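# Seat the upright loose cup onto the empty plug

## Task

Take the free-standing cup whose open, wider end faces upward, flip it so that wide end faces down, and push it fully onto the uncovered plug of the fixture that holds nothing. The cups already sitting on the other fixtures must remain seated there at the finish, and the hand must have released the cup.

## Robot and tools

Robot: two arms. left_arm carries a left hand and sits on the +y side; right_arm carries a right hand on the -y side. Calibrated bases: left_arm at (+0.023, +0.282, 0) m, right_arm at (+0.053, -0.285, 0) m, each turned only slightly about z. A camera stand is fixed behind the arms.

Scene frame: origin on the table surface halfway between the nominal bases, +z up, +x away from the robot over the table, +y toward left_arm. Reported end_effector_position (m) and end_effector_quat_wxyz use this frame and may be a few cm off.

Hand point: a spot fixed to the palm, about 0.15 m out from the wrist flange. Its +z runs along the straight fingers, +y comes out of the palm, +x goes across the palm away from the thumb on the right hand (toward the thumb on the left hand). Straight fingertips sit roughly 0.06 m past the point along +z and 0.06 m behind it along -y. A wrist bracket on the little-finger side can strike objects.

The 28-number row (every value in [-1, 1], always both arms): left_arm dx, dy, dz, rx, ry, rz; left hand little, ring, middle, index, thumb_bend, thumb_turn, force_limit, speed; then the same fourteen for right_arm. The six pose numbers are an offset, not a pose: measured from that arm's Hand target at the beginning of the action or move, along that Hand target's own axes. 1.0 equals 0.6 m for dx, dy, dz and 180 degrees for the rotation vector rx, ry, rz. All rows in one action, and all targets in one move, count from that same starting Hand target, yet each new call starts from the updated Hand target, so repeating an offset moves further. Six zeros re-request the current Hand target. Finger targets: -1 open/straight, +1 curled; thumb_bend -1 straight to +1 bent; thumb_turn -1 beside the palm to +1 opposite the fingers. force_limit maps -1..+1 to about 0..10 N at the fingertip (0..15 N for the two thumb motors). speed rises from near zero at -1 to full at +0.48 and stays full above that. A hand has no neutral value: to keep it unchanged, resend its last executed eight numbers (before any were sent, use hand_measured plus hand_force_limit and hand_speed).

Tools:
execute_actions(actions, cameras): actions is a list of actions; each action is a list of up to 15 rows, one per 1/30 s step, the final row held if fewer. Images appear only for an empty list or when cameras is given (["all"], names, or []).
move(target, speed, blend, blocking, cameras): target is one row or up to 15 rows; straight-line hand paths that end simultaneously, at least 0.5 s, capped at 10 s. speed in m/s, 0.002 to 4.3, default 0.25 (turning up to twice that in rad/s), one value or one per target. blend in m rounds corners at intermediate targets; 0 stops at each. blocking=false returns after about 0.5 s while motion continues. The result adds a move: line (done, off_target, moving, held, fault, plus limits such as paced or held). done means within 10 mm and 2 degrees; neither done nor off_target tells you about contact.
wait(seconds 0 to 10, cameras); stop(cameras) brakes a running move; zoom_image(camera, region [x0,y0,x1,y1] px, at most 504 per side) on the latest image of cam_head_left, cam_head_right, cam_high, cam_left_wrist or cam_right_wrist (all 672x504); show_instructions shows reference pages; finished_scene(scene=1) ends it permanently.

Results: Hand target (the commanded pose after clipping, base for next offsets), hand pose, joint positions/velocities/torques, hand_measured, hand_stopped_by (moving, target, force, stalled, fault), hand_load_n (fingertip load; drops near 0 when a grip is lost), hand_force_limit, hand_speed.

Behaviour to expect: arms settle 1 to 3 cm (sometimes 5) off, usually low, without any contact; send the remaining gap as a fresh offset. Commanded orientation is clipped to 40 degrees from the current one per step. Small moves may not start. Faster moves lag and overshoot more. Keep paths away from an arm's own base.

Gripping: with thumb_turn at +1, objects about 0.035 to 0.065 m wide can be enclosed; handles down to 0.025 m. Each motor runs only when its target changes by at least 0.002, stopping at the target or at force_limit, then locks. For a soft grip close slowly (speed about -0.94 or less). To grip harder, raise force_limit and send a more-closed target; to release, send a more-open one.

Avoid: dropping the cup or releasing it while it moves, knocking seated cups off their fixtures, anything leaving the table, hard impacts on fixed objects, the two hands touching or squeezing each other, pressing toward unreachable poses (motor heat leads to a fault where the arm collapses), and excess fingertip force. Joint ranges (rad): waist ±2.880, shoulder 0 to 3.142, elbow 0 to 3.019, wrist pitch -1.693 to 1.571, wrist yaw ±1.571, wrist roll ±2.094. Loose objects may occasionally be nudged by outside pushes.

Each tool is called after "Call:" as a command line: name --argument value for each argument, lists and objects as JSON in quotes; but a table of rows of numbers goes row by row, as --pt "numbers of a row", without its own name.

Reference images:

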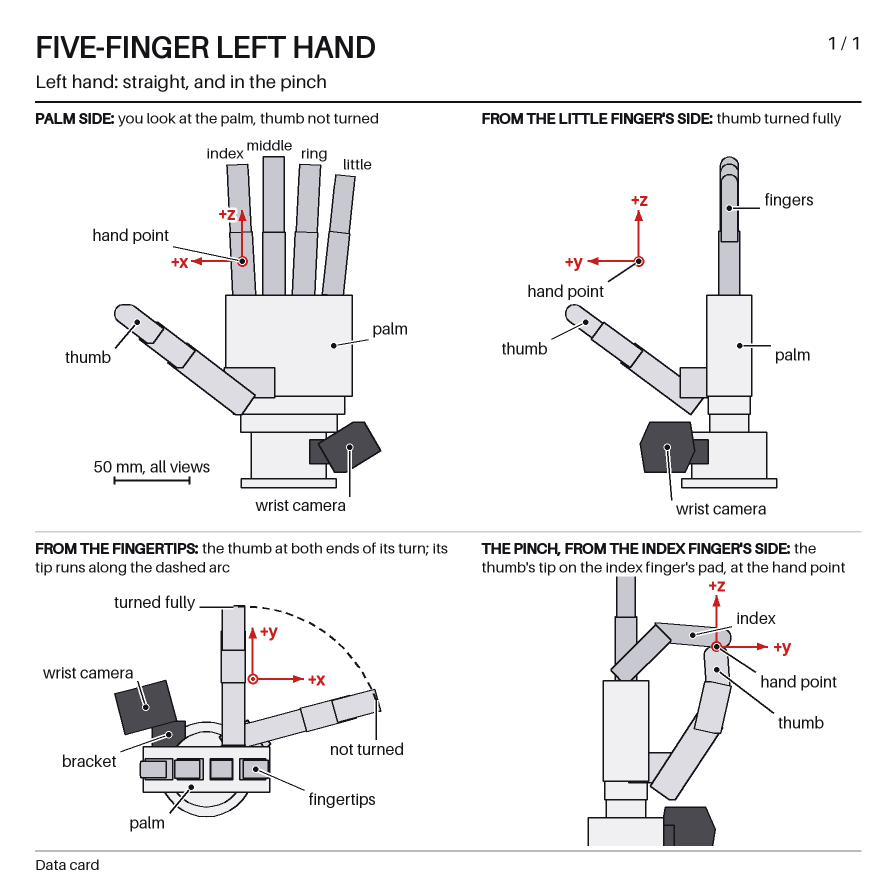

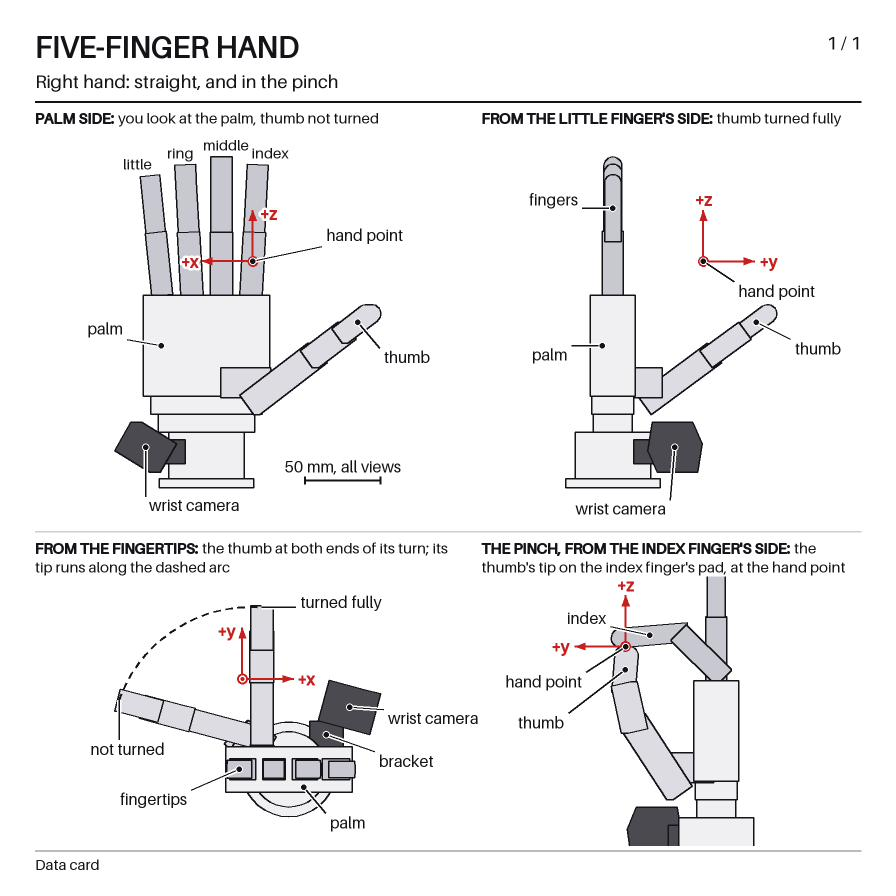

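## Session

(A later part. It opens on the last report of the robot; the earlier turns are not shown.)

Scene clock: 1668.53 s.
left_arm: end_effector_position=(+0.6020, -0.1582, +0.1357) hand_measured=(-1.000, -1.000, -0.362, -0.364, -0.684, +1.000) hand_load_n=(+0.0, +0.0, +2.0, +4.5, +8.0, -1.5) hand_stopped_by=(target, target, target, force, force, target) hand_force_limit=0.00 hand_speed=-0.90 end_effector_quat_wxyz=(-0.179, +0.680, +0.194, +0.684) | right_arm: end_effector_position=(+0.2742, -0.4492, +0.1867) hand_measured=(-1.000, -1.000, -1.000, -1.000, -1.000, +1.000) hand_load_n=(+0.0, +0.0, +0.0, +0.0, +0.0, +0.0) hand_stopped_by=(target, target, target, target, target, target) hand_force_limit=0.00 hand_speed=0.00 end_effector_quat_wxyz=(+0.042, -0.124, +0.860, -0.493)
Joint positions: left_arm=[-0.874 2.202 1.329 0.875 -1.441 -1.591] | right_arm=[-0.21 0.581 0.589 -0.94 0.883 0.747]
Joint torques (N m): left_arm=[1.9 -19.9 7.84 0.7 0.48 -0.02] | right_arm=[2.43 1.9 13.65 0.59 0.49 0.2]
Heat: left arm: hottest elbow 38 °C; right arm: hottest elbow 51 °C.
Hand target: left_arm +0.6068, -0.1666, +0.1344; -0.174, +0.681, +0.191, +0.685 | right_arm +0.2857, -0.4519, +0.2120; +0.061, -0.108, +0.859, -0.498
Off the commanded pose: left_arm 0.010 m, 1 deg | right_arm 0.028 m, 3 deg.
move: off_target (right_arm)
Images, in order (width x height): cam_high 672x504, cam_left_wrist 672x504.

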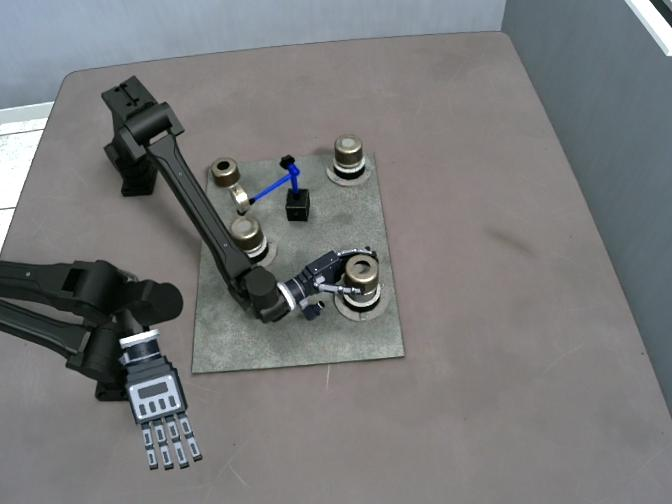

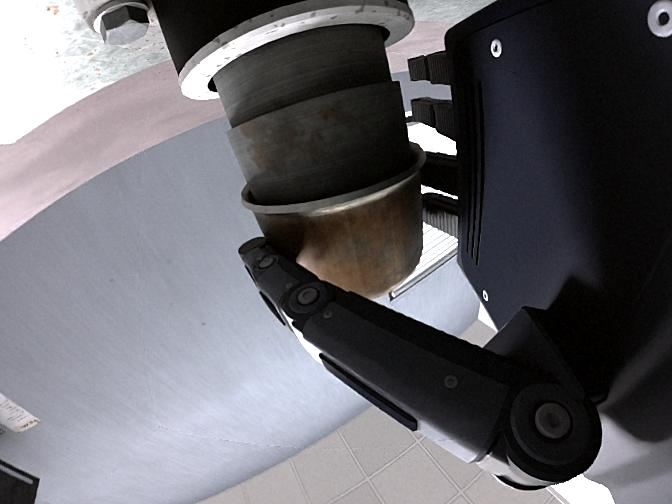

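Call:
move --target '[-0.02,0.0,0.0,0,0,-0.005,-1,-1,-0.372,-0.372,0.0,1,0.0,-0.9, 0,0,0,0,0,0,-1,-1,-1,-1,-1,1,0,0]' --speed 0.05 --cameras '["cam_high","cam_left_wrist"]'

Call:
zoom_image --camera "cam_left_wrist" --region '[150, 0, 480, 330]'

Scene clock: 1677.63 s.
left_arm: end_effector_position=(+0.6018, -0.1583, +0.1353) hand_measured=(-1.000, -1.000, -0.372, -0.372, -0.684, +1.000) hand_load_n=(+0.0, +0.0, +1.0, +3.5, +5.5, -1.0) hand_stopped_by=(target, target, target, target, force, target) hand_force_limit=0.00 hand_speed=-0.90 end_effector_quat_wxyz=(-0.171, +0.678, +0.200, +0.686) | right_arm: end_effector_position=(+0.2742, -0.4492, +0.1867) hand_measured=(-1.000, -1.000, -1.000, -1.000, -1.000, +1.000) hand_load_n=(+0.0, +0.0, +0.0, +0.0, +0.0, +0.0) hand_stopped_by=(target, target, target, target, target, target) hand_force_limit=0.00 hand_speed=0.00 end_effector_quat_wxyz=(+0.042, -0.124, +0.860, -0.493)
Joint positions: left_arm=[-0.874 2.205 1.329 0.875 -1.438 -1.615] | right_arm=[-0.21 0.581 0.589 -0.94 0.883 0.747]
Joint torques (N m): left_arm=[2.32 -18.2 8.24 1.24 0.29 -0.01] | right_arm=[2.32 1.9 13.65 0.61 0.48 0.2]
Heat: left arm: hottest elbow 38 °C; right arm: hottest elbow 51 °C.
Hand target: left_arm +0.6070, -0.1669, +0.1222; -0.169, +0.679, +0.197, +0.687 | right_arm +0.2857, -0.4519, +0.2120; +0.061, -0.108, +0.859, -0.498
Off the commanded pose: left_arm 0.016 m, 0 deg | right_arm 0.028 m, 3 deg.
move: off_target (left_arm, right_arm)
Images, in order (width x height): cam_high 672x504, cam_left_wrist 672x504.

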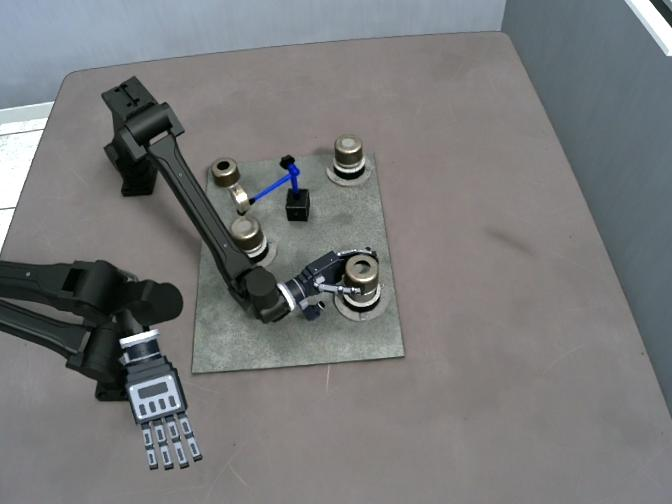

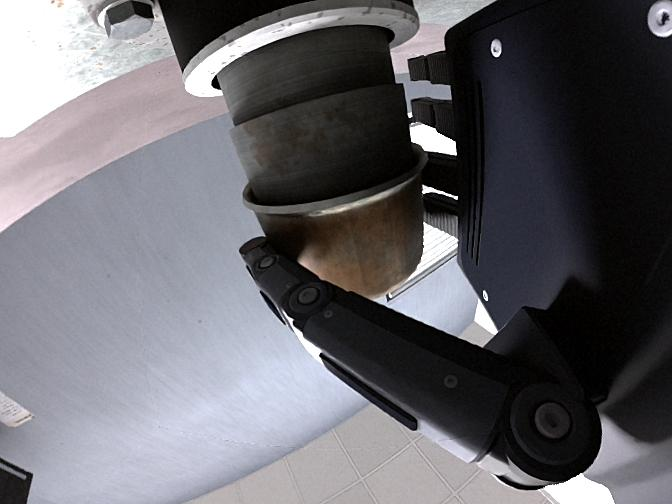

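Scaled by 1.527 from the camera's 672x504 image, which has a finer 960x720 frame.

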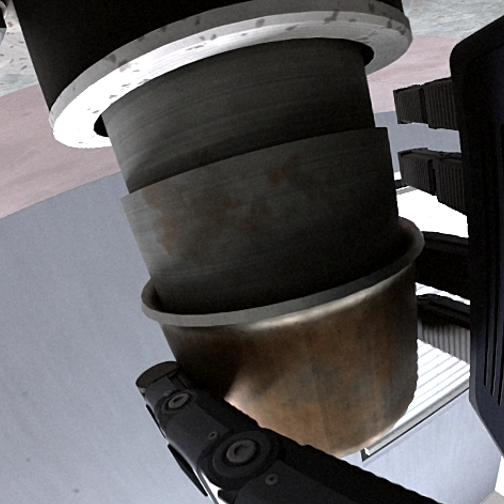

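Call:
move --target '[0.0,0.0,0.0,0,0,0,-1,-1,-0.382,-0.382,0.0,1,0.0,-0.9, 0,0,0,0,0,0,-1,-1,-1,-1,-1,1,0,0]' --speed 0.05 --cameras '["cam_high","cam_left_wrist"]'

Call:
zoom_image --camera "cam_left_wrist" --region '[150, 0, 480, 330]'

Scene clock: 1689.07 s.
left_arm: end_effector_position=(+0.6018, -0.1585, +0.1346) hand_measured=(-1.000, -1.000, -0.382, -0.382, -0.684, +1.000) hand_load_n=(+0.0, +0.0, +0.0, +2.0, +3.0, -0.5) hand_stopped_by=(target, target, target, target, force, target) hand_force_limit=0.00 hand_speed=-0.90 end_effector_quat_wxyz=(-0.170, +0.678, +0.200, +0.686) | right_arm: end_effector_position=(+0.2742, -0.4492, +0.1867) hand_measured=(-1.000, -1.000, -1.000, -1.000, -1.000, +1.000) hand_load_n=(+0.0, +0.0, +0.0, +0.0, +0.0, +0.0) hand_stopped_by=(target, target, target, target, target, target) hand_force_limit=0.00 hand_speed=0.00 end_effector_quat_wxyz=(+0.042, -0.124, +0.860, -0.493)
Joint positions: left_arm=[-0.874 2.206 1.329 0.875 -1.436 -1.617] | right_arm=[-0.21 0.581 0.589 -0.94 0.883 0.747]
Joint torques (N m): left_arm=[2.14 -18.08 8.18 1.07 0.23 -0.03] | right_arm=[2.32 1.85 13.64 0.62 0.48 0.2]
Heat: left arm: hottest elbow 38 °C; right arm: hottest elbow 51 °C.
Hand target: left_arm +0.6070, -0.1669, +0.1222; -0.169, +0.679, +0.197, +0.687 | right_arm +0.2857, -0.4519, +0.2120; +0.061, -0.108, +0.859, -0.498
Off the commanded pose: left_arm 0.016 m, 0 deg | right_arm 0.028 m, 3 deg.
move: off_target (left_arm, right_arm)
Images, in order (width x height): cam_high 672x504, cam_left_wrist 672x504.

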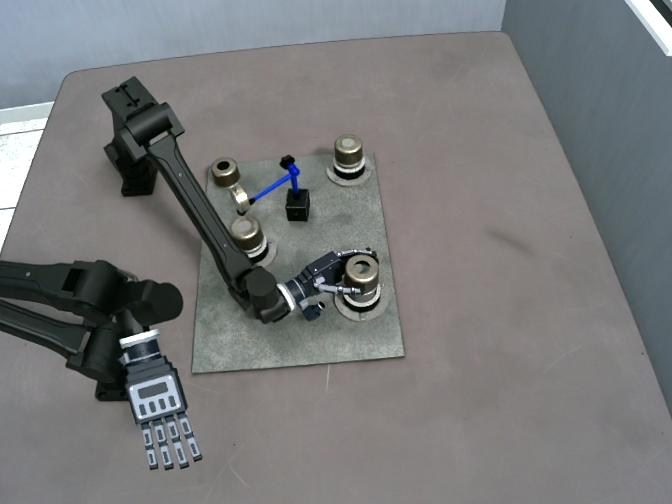

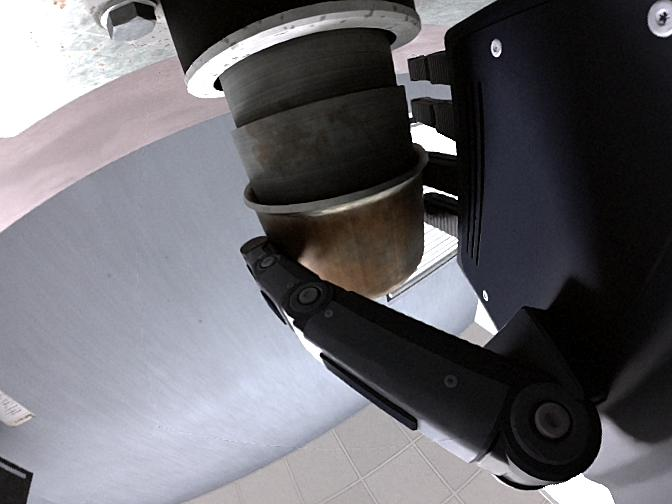

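Scaled by 1.527 from the camera's 672x504 image, which has a finer 960x720 frame.

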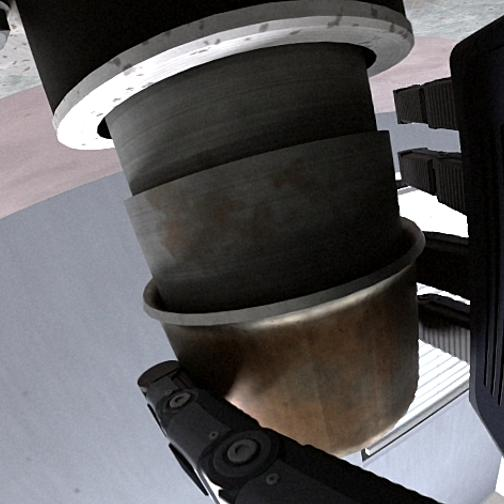

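Call:
move --target '[0.0,0.0,0.0,0,0,0,-1,-1,-0.395,-0.395,0.0,1,0.0,-0.9, 0,0,0,0,0,0,-1,-1,-1,-1,-1,1,0,0]' --speed 0.05 --cameras '["cam_high","cam_left_wrist"]'

Call:
zoom_image --camera "cam_left_wrist" --region '[150, 0, 480, 330]'

Scene clock: 1698.63 s.
left_arm: end_effector_position=(+0.6020, -0.1592, +0.1239) hand_measured=(-1.000, -1.000, -0.396, -0.396, -0.682, +1.000) hand_load_n=(+0.0, +0.0, +0.0, +0.0, +0.0, +0.0) hand_stopped_by=(target, target, target, target, force, target) hand_force_limit=0.00 hand_speed=-0.90 end_effector_quat_wxyz=(-0.174, +0.681, +0.194, +0.685) | right_arm: end_effector_position=(+0.2742, -0.4492, +0.1867) hand_measured=(-1.000, -1.000, -1.000, -1.000, -1.000, +1.000) hand_load_n=(+0.0, +0.0, +0.0, +0.0, +0.5, +0.0) hand_stopped_by=(target, target, target, target, target, target) hand_force_limit=0.00 hand_speed=0.00 end_effector_quat_wxyz=(+0.042, -0.124, +0.860, -0.493)
Joint positions: left_arm=[-0.874 2.221 1.329 0.875 -1.433 -1.617] | right_arm=[-0.21 0.581 0.589 -0.94 0.883 0.747]
Joint torques (N m): left_arm=[2.14 -19.55 8.2 1.2 0.05 0.02] | right_arm=[2.43 1.9 13.65 0.62 0.48 0.2]
Heat: left arm: hottest elbow 38 °C; right arm: hottest elbow 51 °C.
Hand target: left_arm +0.6070, -0.1669, +0.1224; -0.169, +0.679, +0.197, +0.687 | right_arm +0.2857, -0.4519, +0.2120; +0.061, -0.108, +0.859, -0.498
Off the commanded pose: left_arm 0.009 m, 1 deg | right_arm 0.028 m, 3 deg.
move: off_target (right_arm)
Images, in order (width x height): cam_high 672x504, cam_left_wrist 672x504.

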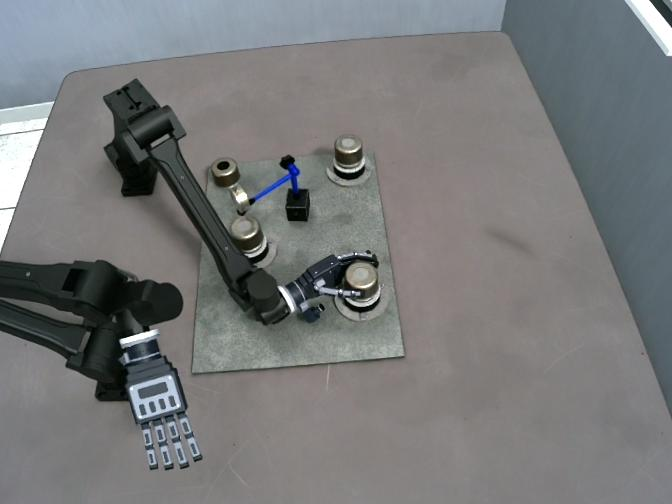

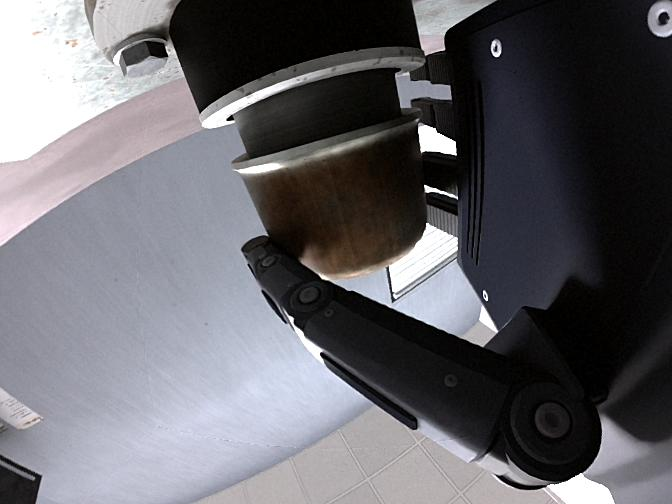

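Scaled by 1.527 from the camera's 672x504 image, which has a finer 960x720 frame.

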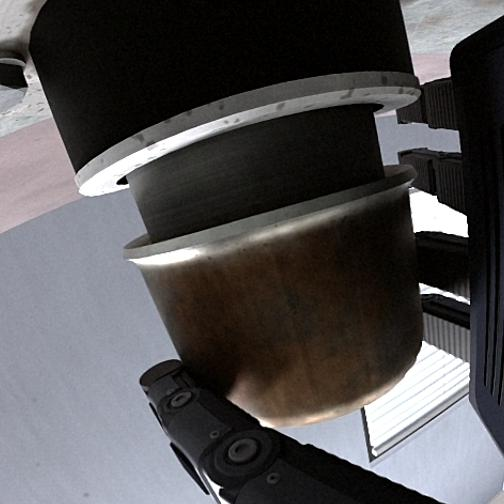

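Call:
zoom_image --camera "cam_high" --region '[330, 240, 400, 320]'

Call:
zoom_image --camera "cam_high" --region '[310, 115, 380, 195]'

Scaled by 6.300.

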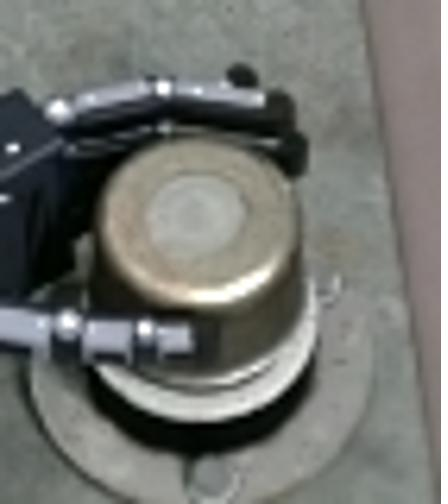

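Scaled by 6.300.

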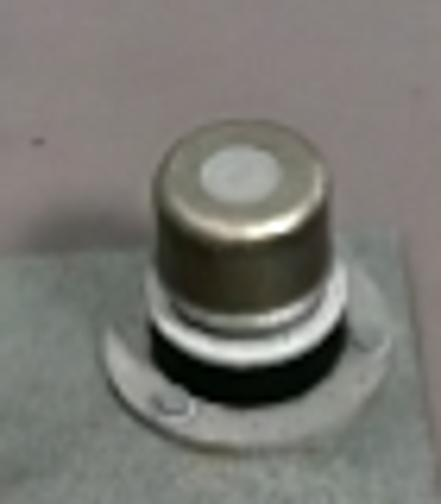

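Call:
move --target '[0.0,0.0,0.0,0,0,0,-1,-1,-1,-1,-1,1,0.0,-0.5, 0,0,0,0,0,0,-1,-1,-1,-1,-1,1,0,0]' --speed 0.05 --cameras '["cam_high","cam_left_wrist"]'

Scene clock: 1718.37 s.
left_arm: end_effector_position=(+0.6020, -0.1592, +0.1239) hand_measured=(-1.000, -1.000, -1.000, -1.000, -1.000, +1.000) hand_load_n=(+0.0, +0.0, +0.0, +0.0, +0.0, +0.0) hand_stopped_by=(target, target, target, target, target, target) hand_force_limit=0.00 hand_speed=-0.50 end_effector_quat_wxyz=(-0.174, +0.681, +0.194, +0.685) | right_arm: end_effector_position=(+0.2742, -0.4492, +0.1867) hand_measured=(-1.000, -1.000, -1.000, -1.000, -1.000, +1.000) hand_load_n=(+0.0, +0.0, +0.0, -0.5, +0.0, +0.0) hand_stopped_by=(target, target, target, target, target, target) hand_force_limit=0.00 hand_speed=0.00 end_effector_quat_wxyz=(+0.042, -0.124, +0.860, -0.493)
Joint positions: left_arm=[-0.874 2.221 1.329 0.875 -1.432 -1.617] | right_arm=[-0.21 0.581 0.589 -0.94 0.883 0.747]
Joint torques (N m): left_arm=[2.08 -19.84 8.08 1.13 0.05 0.01] | right_arm=[2.37 1.85 13.64 0.61 0.47 0.2]
Heat: left arm: hottest elbow 39 °C; right arm: hottest elbow 51 °C.
Hand target: left_arm +0.6070, -0.1669, +0.1224; -0.169, +0.679, +0.197, +0.687 | right_arm +0.2857, -0.4519, +0.2120; +0.061, -0.108, +0.859, -0.498
Off the commanded pose: left_arm 0.009 m, 1 deg | right_arm 0.028 m, 3 deg.
move: off_target (right_arm)
Images, in order (width x height): cam_high 672x504, cam_left_wrist 672x504.

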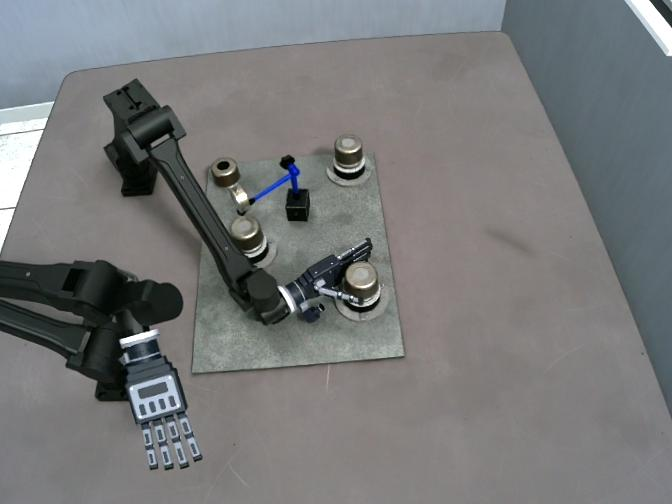

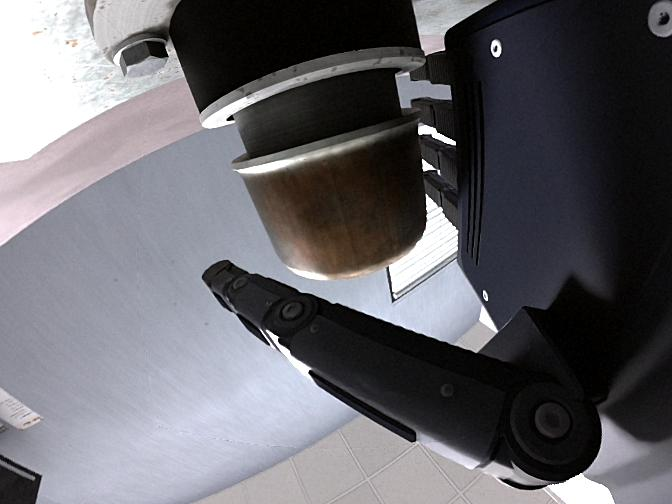

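Call:
move --target '[0.02,-0.02,-0.14,0,0,0,-1,-1,-1,-1,-1,1,0.0,-0.5, 0,0,0,0,0,0,-1,-1,-1,-1,-1,1,0,0]' --speed 0.08 --cameras '["all"]'

Call:
zoom_image --camera "cam_high" --region '[200, 130, 420, 330]'

Scene clock: 1733.67 s.
left_arm: end_effector_position=(+0.5307, -0.1966, +0.1151) hand_measured=(-1.000, -1.000, -1.000, -1.000, -1.000, +1.000) hand_load_n=(+0.0, +0.0, +0.0, +0.0, +0.0, -0.5) hand_stopped_by=(target, target, target, target, target, target) hand_force_limit=0.00 hand_speed=-0.50 end_effector_quat_wxyz=(-0.184, +0.683, +0.183, +0.683) | right_arm: end_effector_position=(+0.2742, -0.4492, +0.1867) hand_measured=(-1.000, -1.000, -1.000, -1.000, -1.000, +1.000) hand_load_n=(-0.5, +0.0, +0.0, +0.0, +0.0, +0.0) hand_stopped_by=(target, target, target, target, target, target) hand_force_limit=0.00 hand_speed=0.00 end_effector_quat_wxyz=(+0.042, -0.124, +0.860, -0.493)
Joint positions: left_arm=[-1.004 2.216 1.295 0.875 -1.562 -1.617] | right_arm=[-0.21 0.581 0.589 -0.94 0.883 0.747]
Joint torques (N m): left_arm=[1.79 -22.95 5.6 1.29 -0.18 -0.07] | right_arm=[2.49 1.9 13.63 0.57 0.47 0.2]
Heat: left arm: hottest elbow 39 °C; right arm: hottest elbow 51 °C.
Hand target: left_arm +0.5279, -0.1980, +0.1338; -0.169, +0.679, +0.197, +0.687 | right_arm +0.2857, -0.4519, +0.2120; +0.061, -0.108, +0.859, -0.498
Off the commanded pose: left_arm 0.019 m, 2 deg | right_arm 0.028 m, 3 deg.
move: off_target (left_arm, right_arm)

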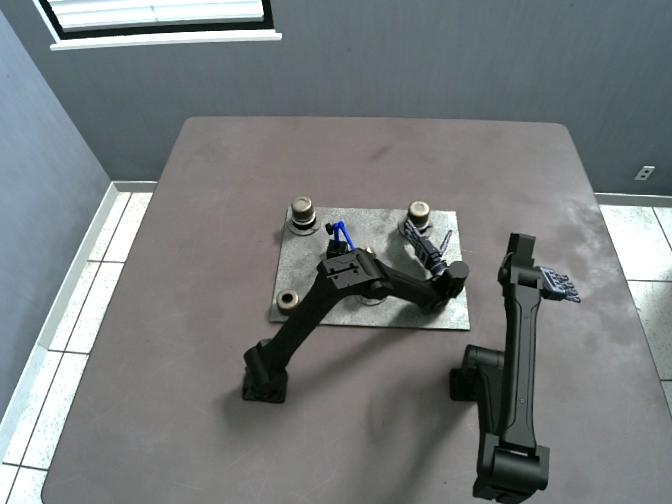

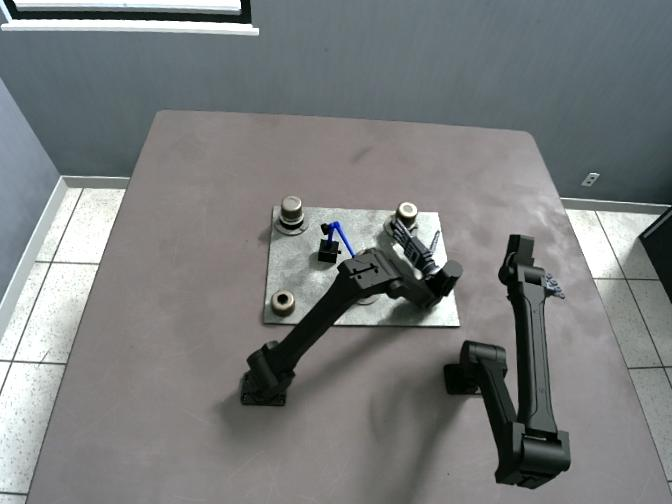

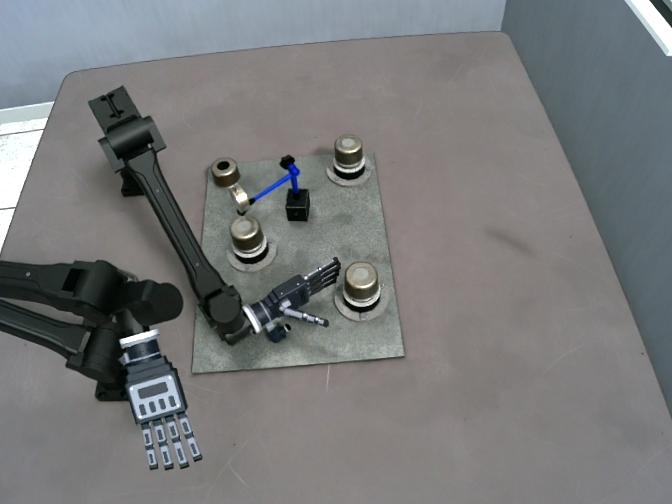

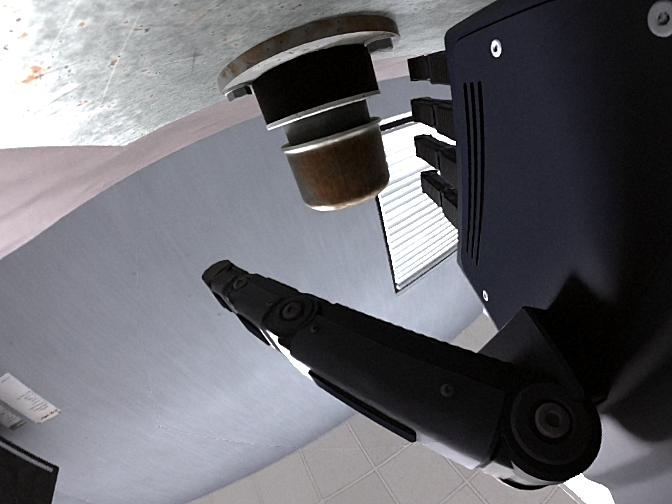

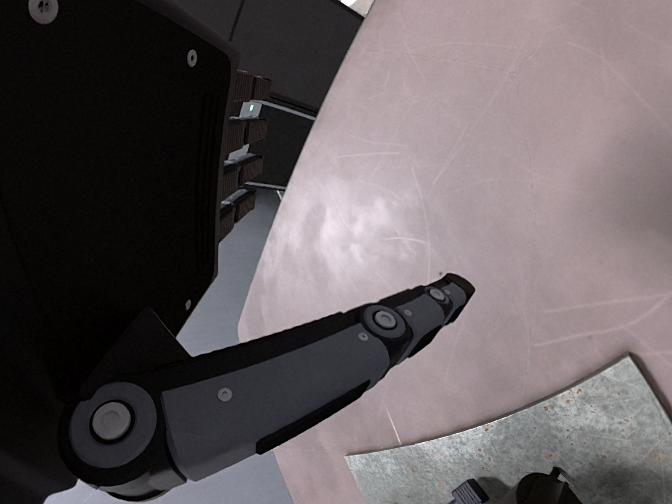

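Scaled by 2.291.

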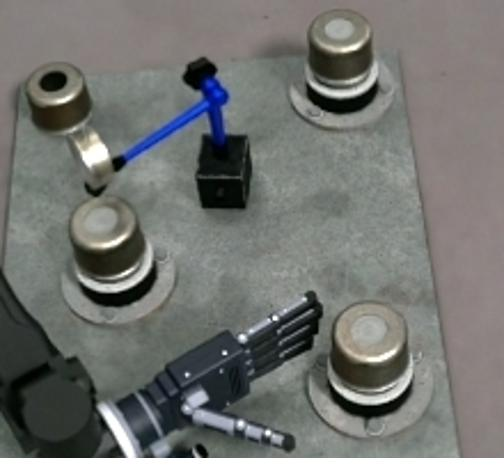

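The cup is fully seated like the others, and the hand has let go and backed clear.

Call:
finished_scene

The scene is finished: the task was done.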